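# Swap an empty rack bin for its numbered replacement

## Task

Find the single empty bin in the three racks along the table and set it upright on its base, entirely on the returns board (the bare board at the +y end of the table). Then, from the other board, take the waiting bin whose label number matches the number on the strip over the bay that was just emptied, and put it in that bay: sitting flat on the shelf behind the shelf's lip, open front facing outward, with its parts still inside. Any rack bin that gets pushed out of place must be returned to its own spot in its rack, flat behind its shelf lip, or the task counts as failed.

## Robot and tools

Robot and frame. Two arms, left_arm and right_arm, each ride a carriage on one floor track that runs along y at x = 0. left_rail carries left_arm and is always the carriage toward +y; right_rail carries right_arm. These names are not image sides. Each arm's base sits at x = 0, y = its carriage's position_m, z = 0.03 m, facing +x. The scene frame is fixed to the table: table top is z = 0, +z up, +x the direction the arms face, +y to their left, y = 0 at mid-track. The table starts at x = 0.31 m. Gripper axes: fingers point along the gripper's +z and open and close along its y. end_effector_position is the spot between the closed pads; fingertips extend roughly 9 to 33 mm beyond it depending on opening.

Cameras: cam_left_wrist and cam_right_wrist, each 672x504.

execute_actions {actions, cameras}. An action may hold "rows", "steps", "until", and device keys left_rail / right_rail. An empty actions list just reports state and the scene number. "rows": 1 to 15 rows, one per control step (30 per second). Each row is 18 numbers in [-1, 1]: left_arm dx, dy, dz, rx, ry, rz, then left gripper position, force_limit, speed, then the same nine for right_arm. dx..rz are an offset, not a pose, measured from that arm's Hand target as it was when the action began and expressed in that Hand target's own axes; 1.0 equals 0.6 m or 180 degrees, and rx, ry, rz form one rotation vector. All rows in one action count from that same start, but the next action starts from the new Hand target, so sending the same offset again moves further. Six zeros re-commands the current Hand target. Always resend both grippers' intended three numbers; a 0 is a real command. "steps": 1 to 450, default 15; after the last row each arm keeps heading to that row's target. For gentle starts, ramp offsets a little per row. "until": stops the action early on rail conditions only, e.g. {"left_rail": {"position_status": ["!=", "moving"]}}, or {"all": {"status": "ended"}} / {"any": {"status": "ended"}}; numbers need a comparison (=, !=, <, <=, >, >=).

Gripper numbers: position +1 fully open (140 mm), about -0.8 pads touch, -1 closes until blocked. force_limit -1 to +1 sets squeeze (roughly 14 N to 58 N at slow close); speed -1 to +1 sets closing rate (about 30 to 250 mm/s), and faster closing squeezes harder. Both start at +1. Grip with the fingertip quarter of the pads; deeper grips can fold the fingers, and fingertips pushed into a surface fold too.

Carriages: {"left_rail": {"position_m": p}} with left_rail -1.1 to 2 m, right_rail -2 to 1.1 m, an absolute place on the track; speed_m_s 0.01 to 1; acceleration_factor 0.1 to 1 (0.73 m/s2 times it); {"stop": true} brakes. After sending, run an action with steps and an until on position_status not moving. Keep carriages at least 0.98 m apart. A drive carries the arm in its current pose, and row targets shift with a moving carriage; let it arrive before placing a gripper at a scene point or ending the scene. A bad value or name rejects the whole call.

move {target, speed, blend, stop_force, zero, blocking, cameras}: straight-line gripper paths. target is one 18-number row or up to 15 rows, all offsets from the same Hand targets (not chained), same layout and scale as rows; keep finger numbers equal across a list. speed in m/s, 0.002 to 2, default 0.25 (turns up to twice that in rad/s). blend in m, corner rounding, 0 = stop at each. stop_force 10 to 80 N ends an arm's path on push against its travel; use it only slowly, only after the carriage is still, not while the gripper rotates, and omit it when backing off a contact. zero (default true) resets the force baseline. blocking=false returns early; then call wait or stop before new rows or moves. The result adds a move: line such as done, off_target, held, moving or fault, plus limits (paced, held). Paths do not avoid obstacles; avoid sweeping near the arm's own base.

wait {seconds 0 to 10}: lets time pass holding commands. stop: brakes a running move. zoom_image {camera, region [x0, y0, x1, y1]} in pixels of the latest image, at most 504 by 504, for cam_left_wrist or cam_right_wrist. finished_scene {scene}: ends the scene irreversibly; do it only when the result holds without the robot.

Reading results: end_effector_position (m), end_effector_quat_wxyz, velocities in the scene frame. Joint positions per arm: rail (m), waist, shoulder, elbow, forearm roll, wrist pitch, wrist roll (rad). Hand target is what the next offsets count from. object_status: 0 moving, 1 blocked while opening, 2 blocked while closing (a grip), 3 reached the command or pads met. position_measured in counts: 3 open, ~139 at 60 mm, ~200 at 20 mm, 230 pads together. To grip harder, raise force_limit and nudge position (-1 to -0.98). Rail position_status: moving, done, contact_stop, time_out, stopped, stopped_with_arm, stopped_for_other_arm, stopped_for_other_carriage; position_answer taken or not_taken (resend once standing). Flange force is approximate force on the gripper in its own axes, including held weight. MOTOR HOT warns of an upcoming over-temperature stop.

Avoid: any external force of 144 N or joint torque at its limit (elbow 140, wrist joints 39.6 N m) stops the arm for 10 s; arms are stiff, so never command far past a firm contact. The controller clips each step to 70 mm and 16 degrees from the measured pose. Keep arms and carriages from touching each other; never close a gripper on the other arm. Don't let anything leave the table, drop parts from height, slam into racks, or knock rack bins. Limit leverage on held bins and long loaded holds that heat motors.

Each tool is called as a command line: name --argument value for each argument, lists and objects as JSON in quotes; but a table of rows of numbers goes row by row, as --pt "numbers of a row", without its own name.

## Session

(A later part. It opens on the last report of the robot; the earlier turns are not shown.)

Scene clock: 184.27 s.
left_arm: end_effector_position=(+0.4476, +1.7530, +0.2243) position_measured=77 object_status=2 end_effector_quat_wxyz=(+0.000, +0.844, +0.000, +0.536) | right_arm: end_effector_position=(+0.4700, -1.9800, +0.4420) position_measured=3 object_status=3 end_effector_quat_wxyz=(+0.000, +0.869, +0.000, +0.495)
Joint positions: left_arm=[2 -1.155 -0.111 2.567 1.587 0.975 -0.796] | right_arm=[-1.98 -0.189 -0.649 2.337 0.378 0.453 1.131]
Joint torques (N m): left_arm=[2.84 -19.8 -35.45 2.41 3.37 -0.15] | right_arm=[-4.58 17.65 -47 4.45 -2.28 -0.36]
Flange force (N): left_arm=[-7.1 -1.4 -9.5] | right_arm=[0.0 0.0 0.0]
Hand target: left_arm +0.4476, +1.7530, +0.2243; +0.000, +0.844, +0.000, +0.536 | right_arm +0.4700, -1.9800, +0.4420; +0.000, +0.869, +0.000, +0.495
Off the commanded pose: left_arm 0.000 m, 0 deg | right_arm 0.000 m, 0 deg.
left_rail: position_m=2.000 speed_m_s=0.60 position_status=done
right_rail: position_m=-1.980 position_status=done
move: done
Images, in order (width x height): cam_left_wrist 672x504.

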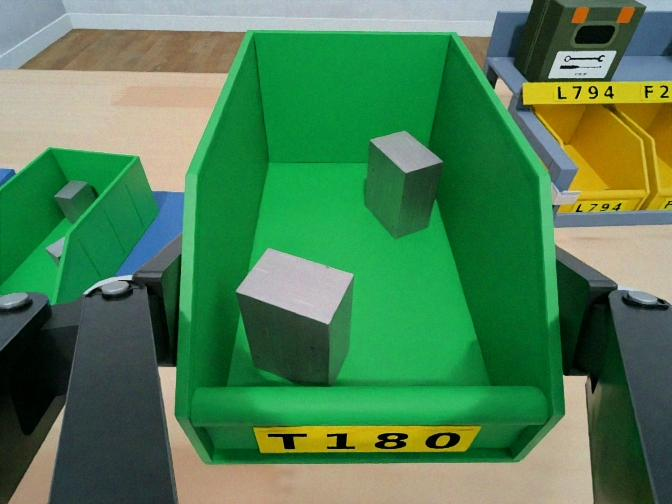

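execute_actions --actions '[{"left_rail":{"position_m":-0.4,"speed_m_s":0.6,"acceleration_factor":0.3},"steps":420,"until":{"left_rail":{"position_status":["!=","moving"]}}}]' --cameras '["cam_left_wrist"]'

Scene clock: 207.80 s.
left_arm: end_effector_position=(+0.4476, -0.6467, +0.2243) position_measured=77 object_status=2 end_effector_quat_wxyz=(+0.000, +0.844, +0.000, +0.536) | right_arm: end_effector_position=(+0.4700, -1.9800, +0.4420) position_measured=3 object_status=3 end_effector_quat_wxyz=(+0.000, +0.869, +0.000, +0.495)
Joint positions: left_arm=[-0.4 -1.155 -0.111 2.567 1.587 0.975 -0.796] | right_arm=[-1.98 -0.189 -0.649 2.337 0.378 0.453 1.131]
Joint torques (N m): left_arm=[2.52 -19.42 -35.29 2.43 3.36 -0.14] | right_arm=[-4.76 17.62 -46.38 4.44 -2.19 -0.36]
Flange force (N): left_arm=[-6.2 -2.4 -9.3] | right_arm=[0.0 0.0 0.0]
Hand target: left_arm +0.4476, -0.6467, +0.2243; +0.000, +0.844, +0.000, +0.536 | right_arm +0.4700, -1.9800, +0.4420; +0.000, +0.869, +0.000, +0.495
Tool commands: left_gripper/position=-0.98 left_gripper/force_limit=+0.2 left_gripper/speed=-0.9 right_gripper/position=+1.0 right_gripper/force_limit=+1.0 right_gripper/speed=+1.0
Off the commanded pose: left_arm 0.000 m, 0 deg | right_arm 0.000 m, 0 deg.
left_rail: position_m=-0.400 speed_m_s=0.60 position_status=done
right_rail: position_m=-1.980 position_status=done
Images, in order (width x height): cam_left_wrist 672x504.

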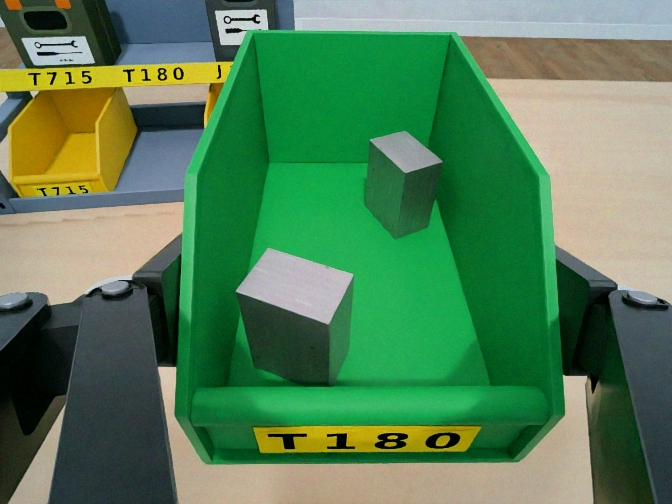

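move --target '[0.002,-0.343,0.297,0.0503,0,-0.0237,-0.98,0.2,-0.9,0,0,0,0,0,0,1,1,1]' --speed 0.2 --cameras '["cam_left_wrist"]'

move --target '[0,0,0,0,-0.05,0,-0.98,0.2,-0.9,0,0,0,0,0,0,1,1,1]' --speed 0.2 --cameras '["cam_left_wrist"]'

Scene clock: 215.13 s.
left_arm: end_effector_position=(+0.6094, -0.4409, +0.1496) position_measured=77 object_status=2 end_effector_quat_wxyz=(-0.047, +0.841, +0.074, +0.534) | right_arm: end_effector_position=(+0.4700, -1.9800, +0.4420) position_measured=3 object_status=3 end_effector_quat_wxyz=(+0.000, +0.869, +0.000, +0.495)
Joint positions: left_arm=[-0.4 -0.395 0.139 2.561 2.375 0.781 -1.237] | right_arm=[-1.98 -0.189 -0.649 2.337 0.378 0.453 1.131]
Joint torques (N m): left_arm=[2.08 -37.81 -27.26 -0.47 4.29 -0.12] | right_arm=[-4.62 17.69 -46.81 4.5 -2.2 -0.38]
Flange force (N): left_arm=[-2.9 2.6 -8.0] | right_arm=[0.0 0.0 0.0]
Hand target: left_arm +0.6094, -0.4409, +0.1495; -0.047, +0.841, +0.074, +0.534 | right_arm +0.4700, -1.9800, +0.4420; +0.000, +0.869, +0.000, +0.495
Off the commanded pose: left_arm 0.000 m, 0 deg | right_arm 0.000 m, 0 deg.
left_rail: position_m=-0.400 speed_m_s=0.60 position_status=done
right_rail: position_m=-1.980 position_status=done
move: done
Images, in order (width x height): cam_left_wrist 672x504.

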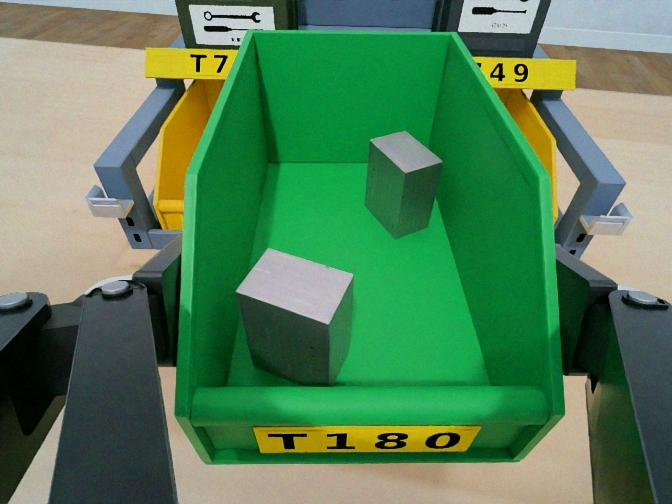

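Scene clock: 216.03 s.
left_arm: end_effector_position=(+0.6094, -0.4409, +0.1495) position_measured=77 object_status=2 end_effector_quat_wxyz=(-0.041, +0.880, +0.077, +0.466) | right_arm: end_effector_position=(+0.4700, -1.9800, +0.4420) position_measured=3 object_status=3 end_effector_quat_wxyz=(+0.000, +0.869, +0.000, +0.495)
Joint positions: left_arm=[-0.4 -0.355 0.061 2.492 2.164 0.528 -0.98] | right_arm=[-1.98 -0.189 -0.649 2.337 0.378 0.453 1.131]
Joint torques (N m): left_arm=[0.51 -35.32 -33.07 -0.34 3.58 -0.18] | right_arm=[-4.48 17.17 -46.72 4.49 -2.27 -0.47]
Flange force (N): left_arm=[0.0 0.0 0.0] | right_arm=[0.0 0.0 0.0]
Hand target: left_arm +0.6094, -0.4409, +0.1495; -0.041, +0.880, +0.077, +0.466 | right_arm +0.4700, -1.9800, +0.4420; +0.000, +0.869, +0.000, +0.495
Off the commanded pose: left_arm 0.000 m, 0 deg | right_arm 0.000 m, 0 deg.
left_rail: position_m=-0.400 speed_m_s=0.60 position_status=done
right_rail: position_m=-1.980 position_status=done
move: done
Images, in order (width x height): cam_left_wrist 672x504.

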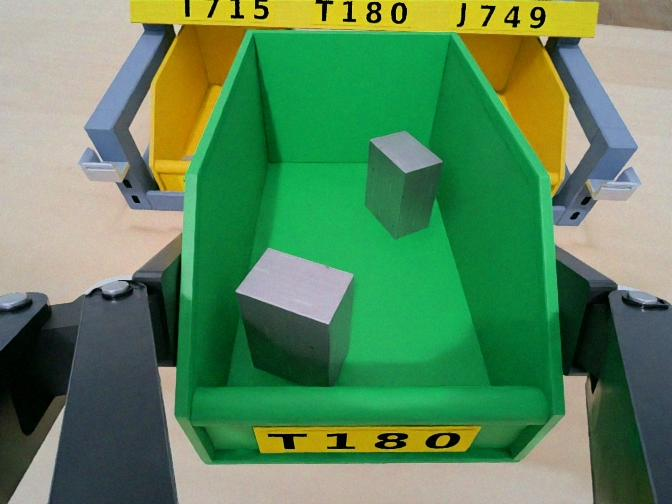

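move --target '[0,0.007,0,-0.0106,0,0.0072,-0.98,0.2,-0.9,0,0,0,0,0,0,1,1,1]' --speed 0.1 --cameras '["cam_left_wrist"]'

Scene clock: 230.30 s.
left_arm: end_effector_position=(+0.6101, -0.4451, +0.1495) position_measured=77 object_status=2 end_effector_quat_wxyz=(-0.031, +0.882, +0.059, +0.467) | right_arm: end_effector_position=(+0.4700, -1.9800, +0.4420) position_measured=3 object_status=3 end_effector_quat_wxyz=(+0.000, +0.869, +0.000, +0.495)
Joint positions: left_arm=[-0.4 -0.338 0.057 2.496 2.246 0.502 -1.02] | right_arm=[-1.98 -0.189 -0.649 2.337 0.378 0.453 1.131]
Joint torques (N m): left_arm=[2.49 -34.82 -32.87 -0.61 3.65 -0.16] | right_arm=[-4.76 17.33 -46.72 4.62 -2.23 -0.35]
Flange force (N): left_arm=[0.0 0.0 0.0] | right_arm=[0.0 0.0 0.0]
Hand target: left_arm +0.6101, -0.4451, +0.1495; -0.031, +0.882, +0.059, +0.467 | right_arm +0.4700, -1.9800, +0.4420; +0.000, +0.869, +0.000, +0.495
Off the commanded pose: left_arm 0.000 m, 0 deg | right_arm 0.000 m, 0 deg.
left_rail: position_m=-0.400 speed_m_s=0.60 position_status=done
right_rail: position_m=-1.980 position_status=done
move: done
Images, in order (width x height): cam_left_wrist 672x504.

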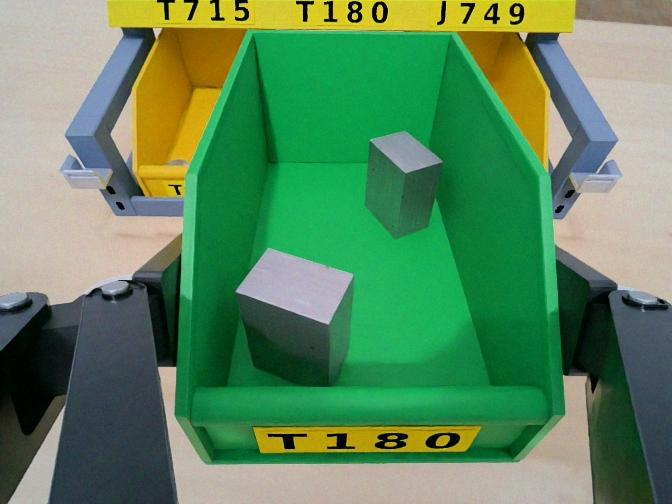

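move --pt "-0.076 -0.002 0.051 0 0 0 -0.98 0.2 -0.9 0 0 0 0 0 0 1 1 1" --pt "-0.043 -0.002 0.1 0 0 0 -0.98 0.2 -0.9 0 0 0 0 0 0 1 1 1" --pt "-0.057 -0.002 0.139 0 0 0 -0.98 0.2 -0.9 0 0 0 0 0 0 1 1 1" --speed 0.05 --stop_force 15 --cameras '["cam_left_wrist"]'

stop_force needs force readings from the last 0.2 s for each arm that does not count as still, and left_arm is near a pose where its force cannot be read; nothing of the call was run. To get an arm's reading back, lift its gripper well clear, drive its carriage to where the arm reaches the place with its wrist bent and without stretching out, come back over the place and send the move again.
Scene clock: 238.83 s.
left_arm: end_effector_position=(+0.6101, -0.4451, +0.1495) position_measured=77 object_status=2 end_effector_quat_wxyz=(-0.031, +0.882, +0.059, +0.467) | right_arm: end_effector_position=(+0.4700, -1.9800, +0.4420) position_measured=3 object_status=3 end_effector_quat_wxyz=(+0.000, +0.869, +0.000, +0.495)
Joint positions: left_arm=[-0.4 -0.338 0.057 2.496 2.246 0.502 -1.02] | right_arm=[-1.98 -0.189 -0.649 2.337 0.378 0.453 1.131]
Joint torques (N m): left_arm=[2.82 -34.95 -32.96 -0.6 3.64 -0.15] | right_arm=[-4.77 16.68 -46.93 4.47 -2.25 -0.4]
Flange force (N): left_arm=[0.0 0.0 0.0] | right_arm=[0.0 0.0 0.0]
Hand target: left_arm +0.6101, -0.4451, +0.1495; -0.031, +0.882, +0.059, +0.467 | right_arm +0.4700, -1.9800, +0.4420; +0.000, +0.869, +0.000, +0.495
Tool commands: left_gripper/position=-0.98 left_gripper/force_limit=+0.2 left_gripper/speed=-0.9 right_gripper/position=+1.0 right_gripper/force_limit=+1.0 right_gripper/speed=+1.0
Off the commanded pose: left_arm 0.000 m, 0 deg | right_arm 0.000 m, 0 deg.
left_rail: position_m=-0.400 speed_m_s=0.60 position_status=done
right_rail: position_m=-1.980 position_status=done

move --pt "-0.076 -0.002 0.051 0 0 0 -0.98 0.2 -0.9 0 0 0 0 0 0 1 1 1" --pt "-0.043 -0.002 0.1 0 0 0 -0.98 0.2 -0.9 0 0 0 0 0 0 1 1 1" --pt "-0.057 -0.002 0.139 0 0 0 -0.98 0.2 -0.9 0 0 0 0 0 0 1 1 1" --speed 0.05 --cameras '["cam_left_wrist"]'

Scene clock: 244.53 s.
left_arm: end_effector_position=(+0.6592, -0.4372, +0.0744) position_measured=77 object_status=2 end_effector_quat_wxyz=(-0.031, +0.882, +0.059, +0.467) | right_arm: end_effector_position=(+0.4700, -1.9800, +0.4420) position_measured=3 object_status=3 end_effector_quat_wxyz=(+0.000, +0.869, +0.000, +0.495)
Joint positions: left_arm=[-0.4 -0.277 0.288 2.457 2.54 0.624 -1.304] | right_arm=[-1.98 -0.189 -0.649 2.337 0.378 0.453 1.131]
Joint torques (N m): left_arm=[2.55 -50.56 -24.47 -0.79 3.91 -0.14] | right_arm=[-4.88 16.91 -46.77 4.51 -2.28 -0.46]
Flange force (N): left_arm=[-2.6 4.8 -7.1] | right_arm=[0.0 0.0 0.0]
Hand target: left_arm +0.6592, -0.4372, +0.0744; -0.031, +0.882, +0.059, +0.467 | right_arm +0.4700, -1.9800, +0.4420; +0.000, +0.869, +0.000, +0.495
Off the commanded pose: left_arm 0.000 m, 0 deg | right_arm 0.000 m, 0 deg.
left_rail: position_m=-0.400 speed_m_s=0.60 position_status=done
right_rail: position_m=-1.980 position_status=done
move: done
Images, in order (width x height): cam_left_wrist 672x504.

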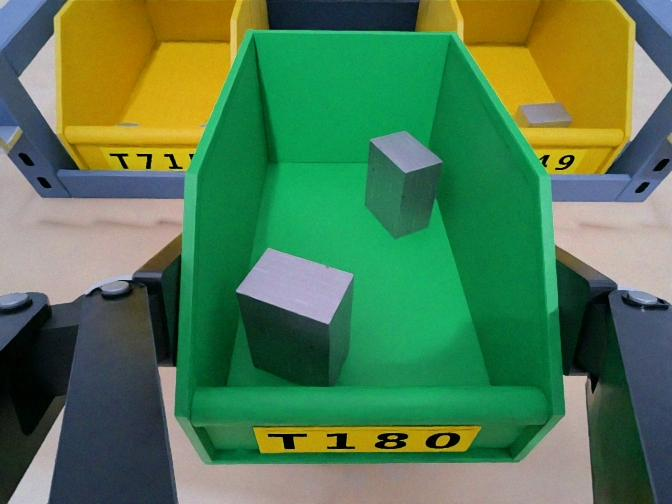

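move --target '[0.066,0,0.085,0,0,0,-0.98,0.2,-0.9,0,0,0,0,0,0,1,1,1]' --speed 0.04 --cameras '["cam_left_wrist"]'

Scene clock: 252.90 s.
left_arm: end_effector_position=(+0.7231, -0.4286, +0.0785) position_measured=77 object_status=2 end_effector_quat_wxyz=(-0.031, +0.882, +0.059, +0.467) | right_arm: end_effector_position=(+0.4700, -1.9800, +0.4420) position_measured=3 object_status=3 end_effector_quat_wxyz=(+0.000, +0.869, +0.000, +0.495)
Joint positions: left_arm=[-0.4 -0.22 0.341 2.344 2.571 0.561 -1.279] | right_arm=[-1.98 -0.189 -0.649 2.337 0.378 0.453 1.131]
Joint torques (N m): left_arm=[2.92 -58.61 -27.2 -1.12 3.98 -0.14] | right_arm=[-4.41 17.29 -46.62 4.48 -2.15 -0.36]
Flange force (N): left_arm=[-4.3 4.5 -6.0] | right_arm=[0.0 0.0 0.0]
Hand target: left_arm +0.7231, -0.4286, +0.0785; -0.031, +0.882, +0.059, +0.467 | right_arm +0.4700, -1.9800, +0.4420; +0.000, +0.869, +0.000, +0.495
Off the commanded pose: left_arm 0.000 m, 0 deg | right_arm 0.000 m, 0 deg.
left_rail: position_m=-0.400 speed_m_s=0.60 position_status=done
right_rail: position_m=-1.980 position_status=done
move: done
Images, in order (width x height): cam_left_wrist 672x504.

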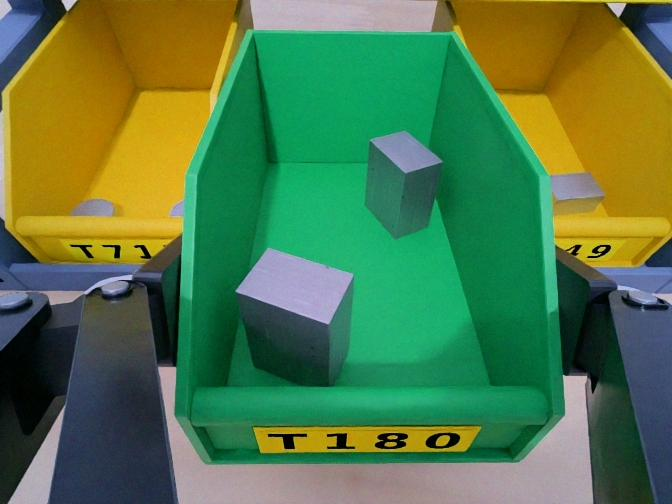

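move --pt "0.02 0 0.03 0 0 0 -0.98 0.2 -0.9 0 0 0 0 0 0 1 1 1" --pt "0.006 0 0.039 0 0 0 -0.98 0.2 -0.9 0 0 0 0 0 0 1 1 1" --speed 0.03 --cameras '["cam_left_wrist"]'

Scene clock: 269.00 s.
left_arm: end_effector_position=(+0.7443, -0.4256, +0.0683) position_measured=77 object_status=2 end_effector_quat_wxyz=(-0.031, +0.882, +0.059, +0.467) | right_arm: end_effector_position=(+0.4700, -1.9800, +0.4420) position_measured=3 object_status=3 end_effector_quat_wxyz=(+0.000, +0.869, +0.000, +0.495)
Joint positions: left_arm=[-0.4 -0.204 0.381 2.309 2.599 0.562 -1.295] | right_arm=[-1.98 -0.189 -0.649 2.337 0.378 0.453 1.131]
Joint torques (N m): left_arm=[2.45 -62.25 -26.9 -1.16 4.02 -0.14] | right_arm=[-4.44 17.19 -46.74 4.5 -2.18 -0.34]
Flange force (N): left_arm=[-3.7 3.3 -5.7] | right_arm=[0.0 0.0 0.0]
Hand target: left_arm +0.7443, -0.4257, +0.0683; -0.031, +0.882, +0.059, +0.467 | right_arm +0.4700, -1.9800, +0.4420; +0.000, +0.869, +0.000, +0.495
Off the commanded pose: left_arm 0.000 m, 0 deg | right_arm 0.000 m, 0 deg.
left_rail: position_m=-0.400 speed_m_s=0.60 position_status=done
right_rail: position_m=-1.980 position_status=done
move: done
Images, in order (width x height): cam_left_wrist 672x504.

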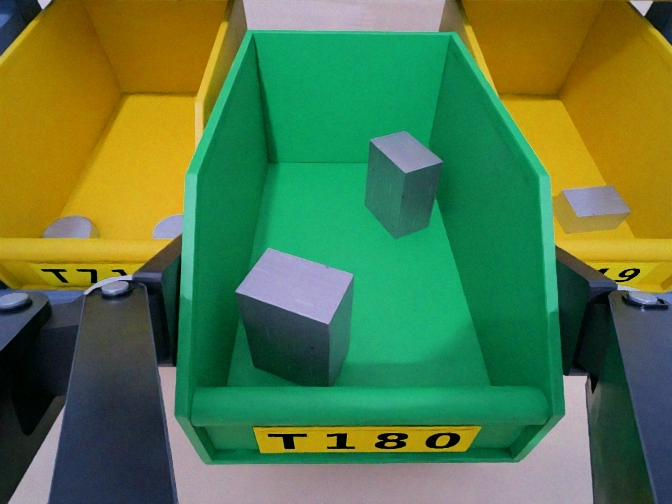

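move --target '[-0.012,0,0.008,0,0,0,-0.98,0.2,-0.9,0,0,0,0,0,0,1,1,1]' --speed 0.02 --stop_force 10 --cameras '["cam_left_wrist"]'

Scene clock: 272.93 s.
left_arm: end_effector_position=(+0.7444, -0.4258, +0.0600) position_measured=77 object_status=2 end_effector_quat_wxyz=(-0.031, +0.882, +0.059, +0.467) | right_arm: end_effector_position=(+0.4700, -1.9800, +0.4420) position_measured=3 object_status=3 end_effector_quat_wxyz=(+0.000, +0.869, +0.000, +0.495)
Joint positions: left_arm=[-0.4 -0.205 0.398 2.311 2.614 0.579 -1.313] | right_arm=[-1.98 -0.189 -0.649 2.337 0.378 0.453 1.131]
Joint torques (N m): left_arm=[2.45 -48.81 -18.68 -1.63 -0.6 -0.03] | right_arm=[-4 17.43 -46.79 4.49 -2.29 -0.39]
Flange force (N): left_arm=[11.3 2.7 -19.9] | right_arm=[0.0 0.0 0.0]
Hand target: left_arm +0.7444, -0.4257, +0.0600; -0.031, +0.882, +0.059, +0.467 | right_arm +0.4700, -1.9800, +0.4420; +0.000, +0.869, +0.000, +0.495
Off the commanded pose: left_arm 0.000 m, 0 deg | right_arm 0.000 m, 0 deg.
left_rail: position_m=-0.400 speed_m_s=0.60 position_status=done
right_rail: position_m=-1.980 position_status=done
move: contact (left_arm)
Images, in order (width x height): cam_left_wrist 672x504.

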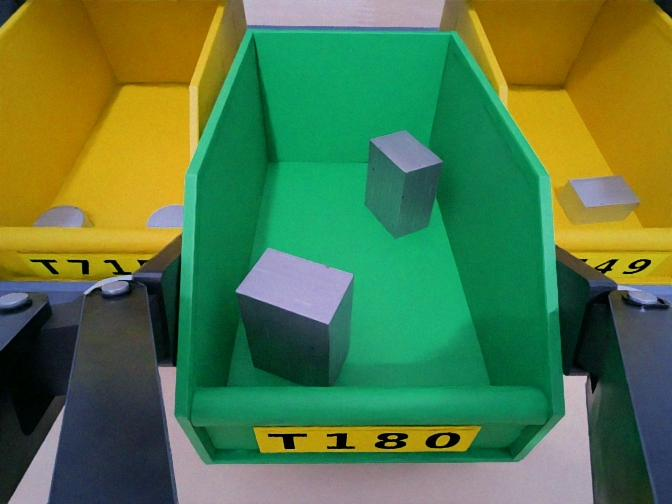

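execute_actions --actions '[{"rows":[[0,0,0,0,0,0,0.53,0.2,-1,0,0,0,0,0,0,1,1,1]],"steps":40}]' --cameras '["cam_left_wrist"]'

move --target '[0,0,-0.08,0,0,0,0.53,0.2,-1,0,0,0,0,0,0,1,1,1]' --speed 0.05 --cameras '["cam_left_wrist"]'

Scene clock: 282.30 s.
left_arm: end_effector_position=(+0.7443, -0.4257, +0.0600) position_measured=62 object_status=3 end_effector_quat_wxyz=(-0.031, +0.882, +0.059, +0.467) | right_arm: end_effector_position=(+0.4700, -1.9800, +0.4420) position_measured=3 object_status=3 end_effector_quat_wxyz=(+0.000, +0.869, +0.000, +0.495)
Joint positions: left_arm=[-0.4 -0.205 0.398 2.311 2.614 0.579 -1.313] | right_arm=[-1.98 -0.189 -0.649 2.337 0.378 0.453 1.131]
Joint torques (N m): left_arm=[2.57 -59.28 -23.39 -1.35 2.62 -0.14] | right_arm=[-4.9 17.24 -46.68 4.5 -2.21 -0.35]
Flange force (N): left_arm=[1.0 3.4 -8.4] | right_arm=[0.0 0.0 0.0]
Hand target: left_arm +0.7444, -0.4257, +0.0600; -0.031, +0.882, +0.059, +0.467 | right_arm +0.4700, -1.9800, +0.4420; +0.000, +0.869, +0.000, +0.495
Off the commanded pose: left_arm 0.000 m, 0 deg | right_arm 0.000 m, 0 deg.
left_rail: position_m=-0.400 speed_m_s=0.60 position_status=done
right_rail: position_m=-1.980 position_status=done
Images, in order (width x height): cam_left_wrist 672x504.

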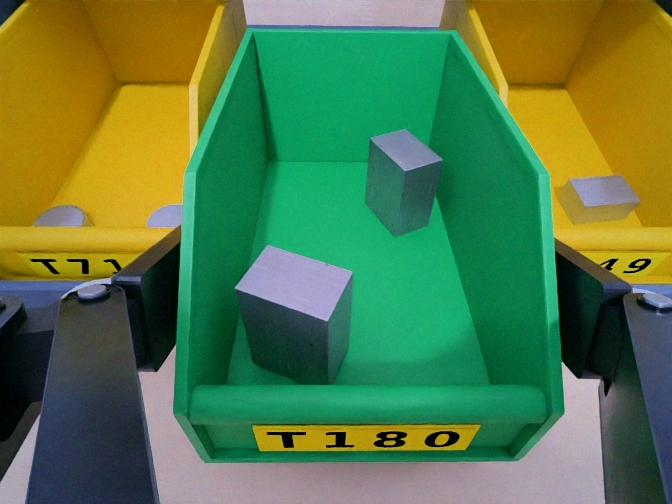

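Scene clock: 283.57 s.
left_arm: end_effector_position=(+0.7050, -0.4311, +0.0869) position_measured=62 object_status=3 end_effector_quat_wxyz=(-0.031, +0.882, +0.059, +0.467) | right_arm: end_effector_position=(+0.4700, -1.9800, +0.4420) position_measured=3 object_status=3 end_effector_quat_wxyz=(+0.000, +0.869, +0.000, +0.495)
Joint positions: left_arm=[-0.4 -0.235 0.306 2.373 2.545 0.56 -1.262] | right_arm=[-1.98 -0.189 -0.649 2.337 0.378 0.453 1.131]
Joint torques (N m): left_arm=[2.46 -51.77 -24.87 -1.33 2.58 -0.14] | right_arm=[-4.37 17.65 -46.75 4.5 -2.21 -0.4]
Flange force (N): left_arm=[0.0 3.4 -8.9] | right_arm=[0.0 0.0 0.0]
Hand target: left_arm +0.7050, -0.4311, +0.0869; -0.031, +0.882, +0.059, +0.467 | right_arm +0.4700, -1.9800, +0.4420; +0.000, +0.869, +0.000, +0.495
Off the commanded pose: left_arm 0.000 m, 0 deg | right_arm 0.000 m, 0 deg.
left_rail: position_m=-0.400 speed_m_s=0.60 position_status=done
right_rail: position_m=-1.980 position_status=done
move: done
Images, in order (width x height): cam_left_wrist 672x504.

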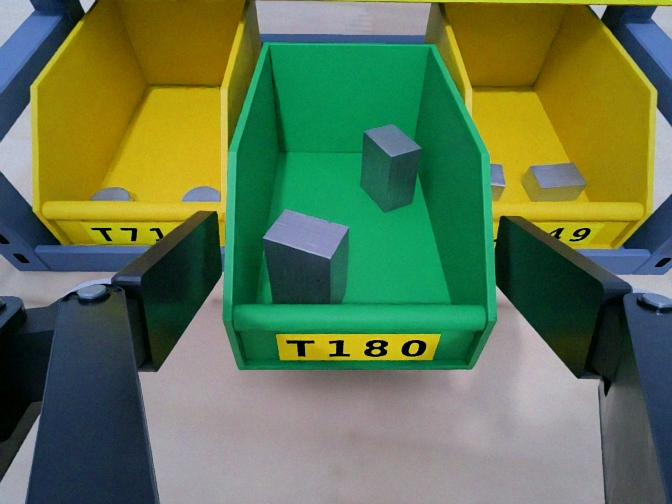

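move --target '[0.008,0,-0.287,0,0,0,0.6,0.2,-0.5,0,0,0,0,0,0,1,1,1]' --cameras '[]'

move --target '[0.12,0,-0.09,0,-0.3095,0,-0.3,0.2,0,0,0,0,0,0,0,1,1,1]' --cameras '[]'

move --target '[0.1,0,0,0,0,-0.5,-0.3,0.2,0,0,0,0,0,0,0,1,1,1]' --cameras '["cam_left_wrist"]'

Scene clock: 294.10 s.
left_arm: end_effector_position=(+0.5665, -0.4498, +0.1876) position_measured=53 object_status=3 end_effector_quat_wxyz=(-0.031, +0.882, +0.059, +0.467) | right_arm: end_effector_position=(+0.4700, -1.9800, +0.4420) position_measured=3 object_status=3 end_effector_quat_wxyz=(+0.000, +0.869, +0.000, +0.495)
Joint positions: left_arm=[-0.4 -0.4 -0.094 2.53 1.97 0.475 -0.763] | right_arm=[-1.98 -0.189 -0.649 2.337 0.378 0.453 1.131]
Joint torques (N m): left_arm=[2.58 -19.94 -34.19 -0.42 2 -0.14] | right_arm=[-4.68 17.79 -46.59 4.45 -2.21 -0.39]
Flange force (N): left_arm=[0.0 0.0 0.0] | right_arm=[0.0 0.0 0.0]
Hand target: left_arm +0.5665, -0.4498, +0.1876; -0.031, +0.882, +0.059, +0.467 | right_arm +0.4700, -1.9800, +0.4420; +0.000, +0.869, +0.000, +0.495
Off the commanded pose: left_arm 0.000 m, 0 deg | right_arm 0.000 m, 0 deg.
left_rail: position_m=-0.400 speed_m_s=0.60 position_status=done
right_rail: position_m=-1.980 position_status=done
move: done
No camera images: "cameras" was empty.

Scene clock: 296.47 s.
left_arm: end_effector_position=(+0.5623, -0.4504, +0.2775) position_measured=167 object_status=3 end_effector_quat_wxyz=(+0.000, +0.998, +0.067, +0.001) | right_arm: end_effector_position=(+0.4700, -1.9800, +0.4420) position_measured=3 object_status=3 end_effector_quat_wxyz=(+0.000, +0.869, +0.000, +0.495)
Joint positions: left_arm=[-0.4 -0.151 0.061 1.86 0.001 1.219 1.285] | right_arm=[-1.98 -0.189 -0.649 2.337 0.378 0.453 1.131]
Joint torques (N m): left_arm=[2.57 -43.29 -41.42 4.23 0.39 -0.16] | right_arm=[-4.13 17.14 -46.59 4.52 -2.19 -0.4]
Flange force (N): left_arm=[-8.0 2.4 1.6] | right_arm=[0.0 0.0 0.0]
Hand target: left_arm +0.5623, -0.4504, +0.2775; +0.000, +0.998, +0.067, +0.001 | right_arm +0.4700, -1.9800, +0.4420; +0.000, +0.869, +0.000, +0.495
Off the commanded pose: left_arm 0.000 m, 0 deg | right_arm 0.000 m, 0 deg.
left_rail: position_m=-0.400 speed_m_s=0.60 position_status=done
right_rail: position_m=-1.980 position_status=done
move: done
No camera images: "cameras" was empty.

Scene clock: 300.03 s.
left_arm: end_effector_position=(+0.6217, -0.4422, +0.2777) position_measured=167 object_status=3 end_effector_quat_wxyz=(+0.001, +0.658, +0.753, +0.001) | right_arm: end_effector_position=(+0.4700, -1.9800, +0.4420) position_measured=3 object_status=3 end_effector_quat_wxyz=(+0.000, +0.869, +0.000, +0.495)
Joint positions: left_arm=[-0.4 -0.123 0.152 1.756 0 1.231 -0.258] | right_arm=[-1.98 -0.189 -0.649 2.337 0.378 0.453 1.131]
Joint torques (N m): left_arm=[2.67 -52.44 -41.41 4.23 0.47 -0.2] | right_arm=[-4.51 16.92 -46.61 4.48 -2.21 -0.38]
Flange force (N): left_arm=[-2.8 -8.6 1.8] | right_arm=[0.0 0.0 0.0]
Hand target: left_arm +0.6217, -0.4423, +0.2777; +0.001, +0.658, +0.753, +0.001 | right_arm +0.4700, -1.9800, +0.4420; +0.000, +0.869, +0.000, +0.495
Off the commanded pose: left_arm 0.000 m, 0 deg | right_arm 0.000 m, 0 deg.
left_rail: position_m=-0.400 speed_m_s=0.60 position_status=done
right_rail: position_m=-1.980 position_status=done
move: done
Images, in order (width x height): cam_left_wrist 672x504.

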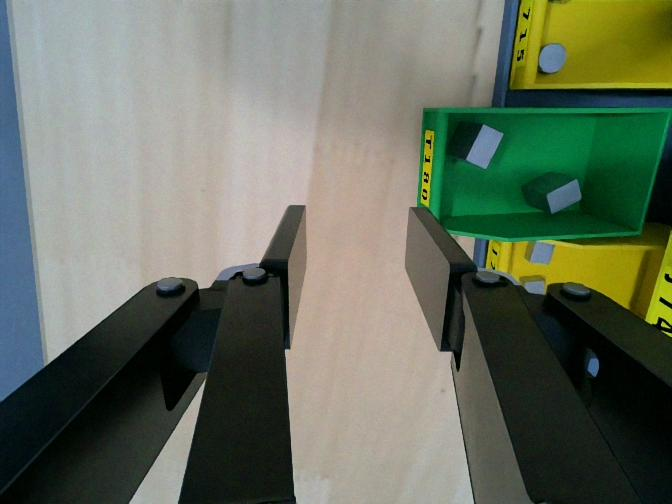

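move --target '[0.006,0.123,0.21,0,0,0,-0.3,0.2,0,0,0,0,0,0,0,1,1,1]' --cameras '["cam_left_wrist"]'

Scene clock: 309.20 s.
left_arm: end_effector_position=(+0.6947, -0.4288, +0.1519) position_measured=167 object_status=3 end_effector_quat_wxyz=(+0.001, +0.658, +0.753, +0.001) | right_arm: end_effector_position=(+0.4700, -1.9800, +0.4420) position_measured=3 object_status=3 end_effector_quat_wxyz=(+0.000, +0.869, +0.000, +0.495)
Joint positions: left_arm=[-0.4 -0.091 0.347 1.751 0.001 1.041 -0.226] | right_arm=[-1.98 -0.189 -0.649 2.337 0.378 0.453 1.131]
Joint torques (N m): left_arm=[2.62 -68.47 -38.28 3.85 0.47 -0.14] | right_arm=[-4 17.37 -46.76 4.55 -2.15 -0.31]
Flange force (N): left_arm=[-2.3 -9.1 0.1] | right_arm=[0.0 0.0 0.0]
Hand target: left_arm +0.6947, -0.4288, +0.1518; +0.001, +0.658, +0.753, +0.001 | right_arm +0.4700, -1.9800, +0.4420; +0.000, +0.869, +0.000, +0.495
Off the commanded pose: left_arm 0.000 m, 0 deg | right_arm 0.000 m, 0 deg.
left_rail: position_m=-0.400 speed_m_s=0.60 position_status=done
right_rail: position_m=-1.980 position_status=done
move: done
Images, in order (width x height): cam_left_wrist 672x504.

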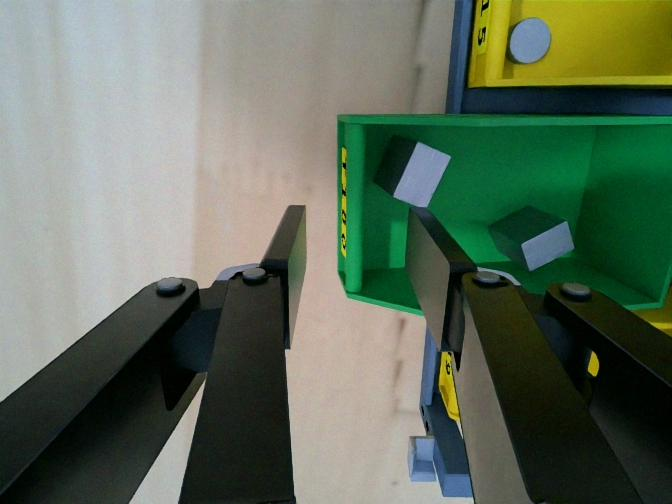

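move --target '[-0.02,0.005,0.11,0,0,0,-0.42,0.2,0,0,0,0,0,0,0,1,1,1]' --stop_force 12 --speed 0.06 --cameras '["cam_left_wrist"]'

Scene clock: 315.93 s.
left_arm: end_effector_position=(+0.6994, -0.4403, +0.0858) position_measured=182 object_status=3 end_effector_quat_wxyz=(+0.001, +0.658, +0.753, +0.001) | right_arm: end_effector_position=(+0.4700, -1.9800, +0.4420) position_measured=3 object_status=3 end_effector_quat_wxyz=(+0.000, +0.869, +0.000, +0.495)
Joint positions: left_arm=[-0.4 -0.107 0.414 1.793 0.001 0.933 -0.242] | right_arm=[-1.98 -0.189 -0.649 2.337 0.378 0.453 1.131]
Joint torques (N m): left_arm=[2.43 -72.67 -35.52 3.62 0.48 -0.17] | right_arm=[-4.71 17.85 -46.66 4.48 -2.18 -0.45]
Flange force (N): left_arm=[-1.7 -8.1 -0.6] | right_arm=[0.0 0.0 0.0]
Hand target: left_arm +0.6994, -0.4403, +0.0858; +0.001, +0.658, +0.753, +0.001 | right_arm +0.4700, -1.9800, +0.4420; +0.000, +0.869, +0.000, +0.495
Off the commanded pose: left_arm 0.000 m, 0 deg | right_arm 0.000 m, 0 deg.
left_rail: position_m=-0.400 speed_m_s=0.60 position_status=done
right_rail: position_m=-1.980 position_status=done
move: done
Images, in order (width x height): cam_left_wrist 672x504.

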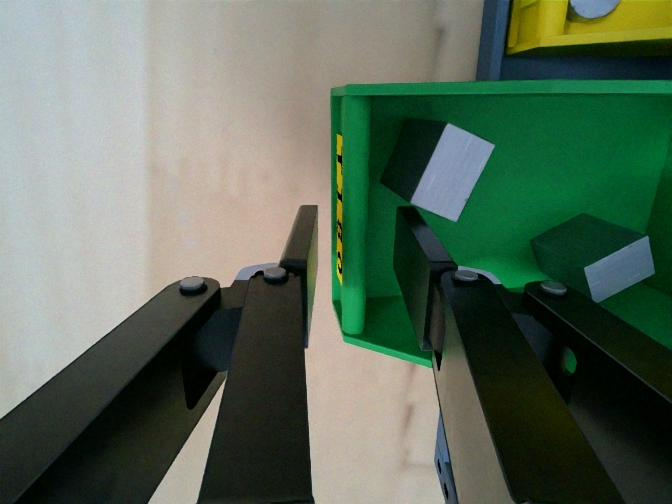

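execute_actions --actions '[{"rows":[[0,0,0,0,0,0,-1,-0.2,-0.9,0,0,0,0,0,0,1,1,1]],"steps":60},{"rows":[[0,0,0,0,0,0,-0.98,0.1,-0.9,0,0,0,0,0,0,1,1,1]],"steps":20}]' --cameras '[]'

move --pt "0 0 -0.015 0 0 0 -0.98 0.1 -0.9 0 0 0 0 0 0 1 1 1" --pt "0.004 0.095 -0.012 0 0 0 -0.98 0.1 -0.9 0 0 0 0 0 0 1 1 1" --speed 0.05 --cameras '["cam_left_wrist"]'

Scene clock: 326.93 s.
left_arm: end_effector_position=(+0.6994, -0.4403, +0.0858) position_measured=218 object_status=2 end_effector_quat_wxyz=(+0.001, +0.658, +0.753, +0.001) | right_arm: end_effector_position=(+0.4700, -1.9800, +0.4420) position_measured=3 object_status=3 end_effector_quat_wxyz=(+0.000, +0.869, +0.000, +0.495)
Joint positions: left_arm=[-0.4 -0.107 0.414 1.793 0.001 0.933 -0.242] | right_arm=[-1.98 -0.189 -0.649 2.337 0.378 0.453 1.131]
Joint torques (N m): left_arm=[2.5 -72.82 -36.15 3.6 0.21 -0.11] | right_arm=[-4.44 17.67 -46.64 4.55 -2.17 -0.33]
Flange force (N): left_arm=[-2.3 -9.0 -0.5] | right_arm=[0.0 0.0 0.0]
Flange force at the end of the 1st action (N): left_arm=[-1.9 -8.5 0.6] | right_arm=[0.0 0.0 0.0]
Hand target: left_arm +0.6994, -0.4403, +0.0858; +0.001, +0.658, +0.753, +0.001 | right_arm +0.4700, -1.9800, +0.4420; +0.000, +0.869, +0.000, +0.495
Off the commanded pose: left_arm 0.000 m, 0 deg | right_arm 0.000 m, 0 deg.
left_rail: position_m=-0.400 speed_m_s=0.60 position_status=done
right_rail: position_m=-1.980 position_status=done
No camera images: "cameras" was empty.

Scene clock: 328.93 s.
left_arm: end_effector_position=(+0.7555, -0.4303, +0.0932) position_measured=218 object_status=2 end_effector_quat_wxyz=(+0.001, +0.658, +0.753, +0.001) | right_arm: end_effector_position=(+0.4700, -1.9800, +0.4420) position_measured=3 object_status=3 end_effector_quat_wxyz=(+0.000, +0.869, +0.000, +0.495)
Joint positions: left_arm=[-0.4 -0.086 0.481 1.669 0 0.989 -0.221] | right_arm=[-1.98 -0.189 -0.649 2.337 0.378 0.453 1.131]
Joint torques (N m): left_arm=[2.7 -82.02 -38.91 3.86 0.07 -0.12] | right_arm=[-4.11 17.75 -47.03 4.45 -2.18 -0.33]
Flange force (N): left_arm=[-1.8 -10.3 1.9] | right_arm=[0.0 0.0 0.0]
Hand target: left_arm +0.7555, -0.4303, +0.0931; +0.001, +0.658, +0.753, +0.001 | right_arm +0.4700, -1.9800, +0.4420; +0.000, +0.869, +0.000, +0.495
Off the commanded pose: left_arm 0.000 m, 0 deg | right_arm 0.000 m, 0 deg.
left_rail: position_m=-0.400 speed_m_s=0.60 position_status=done
right_rail: position_m=-1.980 position_status=done
move: done
Images, in order (width x height): cam_left_wrist 672x504.

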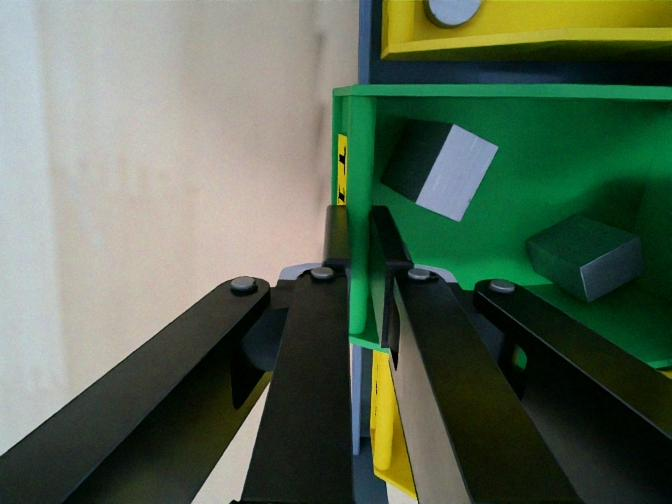

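move --target '[0,0.042,0.005,0,0,0,-0.98,0.1,-0.9,0,0,0,0,0,0,1,1,1]' --speed 0.03 --stop_force 15 --cameras '[]'

move --target '[0,0,0.062,0,0,0,-0.98,0.1,-0.9,0,0,0,0,0,0,1,1,1]' --speed 0.03 --stop_force 12 --cameras '["cam_left_wrist"]'

Scene clock: 335.90 s.
left_arm: end_effector_position=(+0.7805, -0.4269, +0.0902) position_measured=218 object_status=2 end_effector_quat_wxyz=(+0.001, +0.658, +0.753, +0.001) | right_arm: end_effector_position=(+0.4700, -1.9800, +0.4420) position_measured=3 object_status=3 end_effector_quat_wxyz=(+0.000, +0.869, +0.000, +0.495)
Joint positions: left_arm=[-0.4 -0.079 0.518 1.616 0 1.005 -0.213] | right_arm=[-1.98 -0.189 -0.649 2.337 0.378 0.453 1.131]
Joint torques (N m): left_arm=[2.79 -84.79 -38.7 3.87 0.09 -0.13] | right_arm=[-4.82 17.3 -46.57 4.44 -2.22 -0.35]
Flange force (N): left_arm=[-1.9 -10.4 0.7] | right_arm=[0.0 0.0 0.0]
Hand target: left_arm +0.7805, -0.4269, +0.0902; +0.001, +0.658, +0.753, +0.001 | right_arm +0.4700, -1.9800, +0.4420; +0.000, +0.869, +0.000, +0.495
Off the commanded pose: left_arm 0.000 m, 0 deg | right_arm 0.000 m, 0 deg.
left_rail: position_m=-0.400 speed_m_s=0.60 position_status=done
right_rail: position_m=-1.980 position_status=done
move: done
No camera images: "cameras" was empty.

Scene clock: 337.47 s.
left_arm: end_effector_position=(+0.7806, -0.4269, +0.0610) position_measured=218 object_status=2 end_effector_quat_wxyz=(+0.001, +0.658, +0.753, +0.001) | right_arm: end_effector_position=(+0.4700, -1.9800, +0.4420) position_measured=3 object_status=3 end_effector_quat_wxyz=(+0.000, +0.869, +0.000, +0.495)
Joint positions: left_arm=[-0.4 -0.079 0.544 1.635 0 0.96 -0.213] | right_arm=[-1.98 -0.189 -0.649 2.337 0.378 0.453 1.131]
Joint torques (N m): left_arm=[3.14 -72.72 -31.5 3.96 -1.1 -0.13] | right_arm=[-4.57 16.41 -46.85 4.46 -2.15 -0.35]
Flange force (N): left_arm=[-2.0 -13.0 -17.8] | right_arm=[0.0 0.0 0.0]
Hand target: left_arm +0.7806, -0.4269, +0.0610; +0.001, +0.658, +0.753, +0.001 (not the last commanded pose) | right_arm +0.4700, -1.9800, +0.4420; +0.000, +0.869, +0.000, +0.495
Off the commanded pose: left_arm 0.008 m, 0 deg | right_arm 0.000 m, 0 deg.
left_rail: position_m=-0.400 speed_m_s=0.60 position_status=done
right_rail: position_m=-1.980 position_status=done
move: contact (left_arm)
Images, in order (width x height): cam_left_wrist 672x504.

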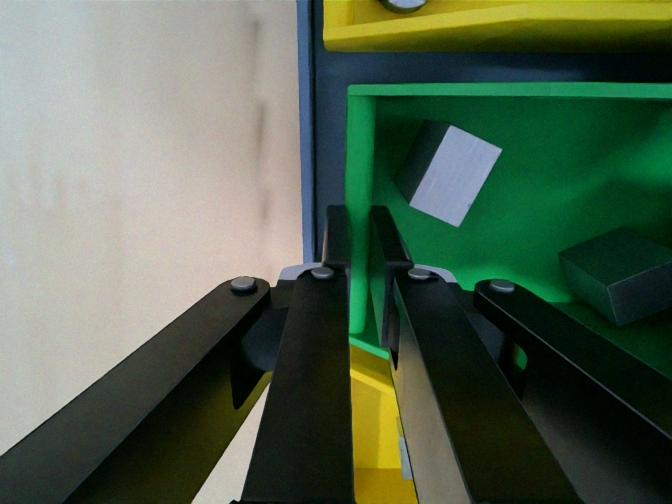

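execute_actions --actions '[{"rows":[[0,0,0,0,0,0,-0.6,0.2,-0.9,0,0,0,0,0,0,1,1,1]],"steps":40}]' --cameras '[]'

move --pt "0 0 -0.2 0 0 0 -0.6 0.2 -0.9 0 0 0 0 0 0 1 1 1" --pt "0 -0.45 -0.45 0 0 0 -0.6 0.2 -0.9 0 0 0 0 0 0 1 1 1" --cameras '[]'

move --target '[0,0,0,0,0,0.5,0.6,0.2,0,0,0,0,0,0,0,1,1,1]' --cameras '[]'

move --target '[0,0,0,0,0.33,0,0.9,0.2,0,0,0,0,0,0,0,1,1,1]' --cameras '["cam_left_wrist"]'

zoom_image --camera "cam_left_wrist" --region '[160, 80, 500, 330]'

Scene clock: 346.63 s.
left_arm: end_effector_position=(+0.7806, -0.4269, +0.0610) position_measured=205 object_status=3 end_effector_quat_wxyz=(+0.001, +0.658, +0.753, +0.001) | right_arm: end_effector_position=(+0.4700, -1.9800, +0.4420) position_measured=3 object_status=3 end_effector_quat_wxyz=(+0.000, +0.869, +0.000, +0.495)
Joint positions: left_arm=[-0.4 -0.079 0.544 1.635 0 0.96 -0.213] | right_arm=[-1.98 -0.189 -0.649 2.337 0.378 0.453 1.131]
Joint torques (N m): left_arm=[2.51 -85 -36.34 3.69 0.48 -0.15] | right_arm=[-4.14 17.73 -46.84 4.5 -2.15 -0.47]
Flange force (N): left_arm=[-1.6 -9.2 -0.8] | right_arm=[0.0 0.0 0.0]
Hand target: left_arm +0.7806, -0.4269, +0.0610; +0.001, +0.658, +0.753, +0.001 | right_arm +0.4700, -1.9800, +0.4420; +0.000, +0.869, +0.000, +0.495
Off the commanded pose: left_arm 0.000 m, 0 deg | right_arm 0.000 m, 0 deg.
left_rail: position_m=-0.400 speed_m_s=0.60 position_status=done
right_rail: position_m=-1.980 position_status=done
No camera images: "cameras" was empty.

Scene clock: 349.00 s.
left_arm: end_effector_position=(+0.5125, -0.4632, +0.3304) position_measured=205 object_status=3 end_effector_quat_wxyz=(+0.001, +0.658, +0.753, +0.001) | right_arm: end_effector_position=(+0.4700, -1.9800, +0.4420) position_measured=3 object_status=3 end_effector_quat_wxyz=(+0.000, +0.869, +0.000, +0.495)
Joint positions: left_arm=[-0.4 -0.19 -0.043 1.866 0.001 1.318 -0.324] | right_arm=[-1.98 -0.189 -0.649 2.337 0.378 0.453 1.131]
Joint torques (N m): left_arm=[2.67 -34.36 -42.52 4.34 0.48 -0.13] | right_arm=[-4.76 17.56 -46.78 4.55 -2.19 -0.41]
Flange force (N): left_arm=[-3.7 -6.9 2.7] | right_arm=[0.0 0.0 0.0]
Hand target: left_arm +0.5125, -0.4632, +0.3304; +0.001, +0.658, +0.753, +0.001 | right_arm +0.4700, -1.9800, +0.4420; +0.000, +0.869, +0.000, +0.495
Off the commanded pose: left_arm 0.000 m, 0 deg | right_arm 0.000 m, 0 deg.
left_rail: position_m=-0.400 speed_m_s=0.60 position_status=done
right_rail: position_m=-1.980 position_status=done
move: done
No camera images: "cameras" was empty.

Scene clock: 352.57 s.
left_arm: end_effector_position=(+0.5124, -0.4632, +0.3304) position_measured=53 object_status=3 end_effector_quat_wxyz=(+0.000, +0.998, +0.067, +0.001) | right_arm: end_effector_position=(+0.4700, -1.9800, +0.4420) position_measured=3 object_status=3 end_effector_quat_wxyz=(+0.000, +0.869, +0.000, +0.495)
Joint positions: left_arm=[-0.4 -0.19 -0.044 1.866 0.001 1.318 1.246] | right_arm=[-1.98 -0.189 -0.649 2.337 0.378 0.453 1.131]
Joint torques (N m): left_arm=[3.84 -33.86 -42.65 4.33 0.4 -0.19] | right_arm=[-5.1 17.41 -46.76 4.53 -2.28 -0.3]
Flange force (N): left_arm=[-8.6 5.4 2.8] | right_arm=[0.0 0.0 0.0]
Hand target: left_arm +0.5125, -0.4632, +0.3304; +0.000, +0.998, +0.067, +0.001 | right_arm +0.4700, -1.9800, +0.4420; +0.000, +0.869, +0.000, +0.495
Off the commanded pose: left_arm 0.000 m, 0 deg | right_arm 0.000 m, 0 deg.
left_rail: position_m=-0.400 speed_m_s=0.60 position_status=done
right_rail: position_m=-1.980 position_status=done
move: done
No camera images: "cameras" was empty.

Scene clock: 355.23 s.
left_arm: end_effector_position=(+0.5125, -0.4631, +0.3305) position_measured=16 object_status=3 end_effector_quat_wxyz=(-0.033, +0.866, +0.058, +0.495) | right_arm: end_effector_position=(+0.4700, -1.9800, +0.4420) position_measured=3 object_status=3 end_effector_quat_wxyz=(+0.000, +0.869, +0.000, +0.495)
Joint positions: left_arm=[-0.4 -0.557 -0.42 2.453 1.292 0.608 -0.062] | right_arm=[-1.98 -0.189 -0.649 2.337 0.378 0.453 1.131]
Joint torques (N m): left_arm=[2.77 3.18 -43.24 2.46 0.62 -0.17] | right_arm=[-4.26 17.33 -46.19 4.59 -2.23 -0.41]
Flange force (N): left_arm=[-5.9 3.2 -10.5] | right_arm=[0.0 0.0 0.0]
Hand target: left_arm +0.5125, -0.4632, +0.3304; -0.033, +0.866, +0.058, +0.495 | right_arm +0.4700, -1.9800, +0.4420; +0.000, +0.869, +0.000, +0.495
Off the commanded pose: left_arm 0.000 m, 0 deg | right_arm 0.000 m, 0 deg.
left_rail: position_m=-0.400 speed_m_s=0.60 position_status=done
right_rail: position_m=-1.980 position_status=done
move: done
Images, in order (width x height): cam_left_wrist 672x504.

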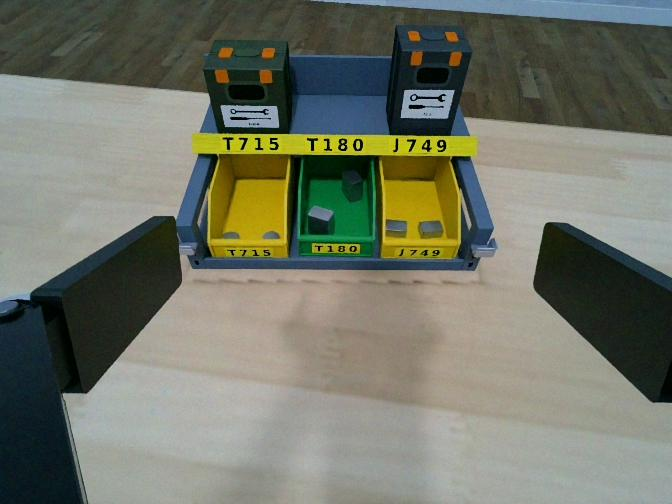

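Scaled by 1.482 from the camera's 672x504 image, which has a finer 960x720 frame.

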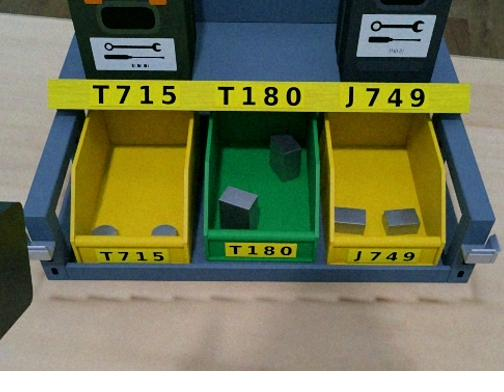

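finished_scene --scene 2

The scene is finished: the task was done.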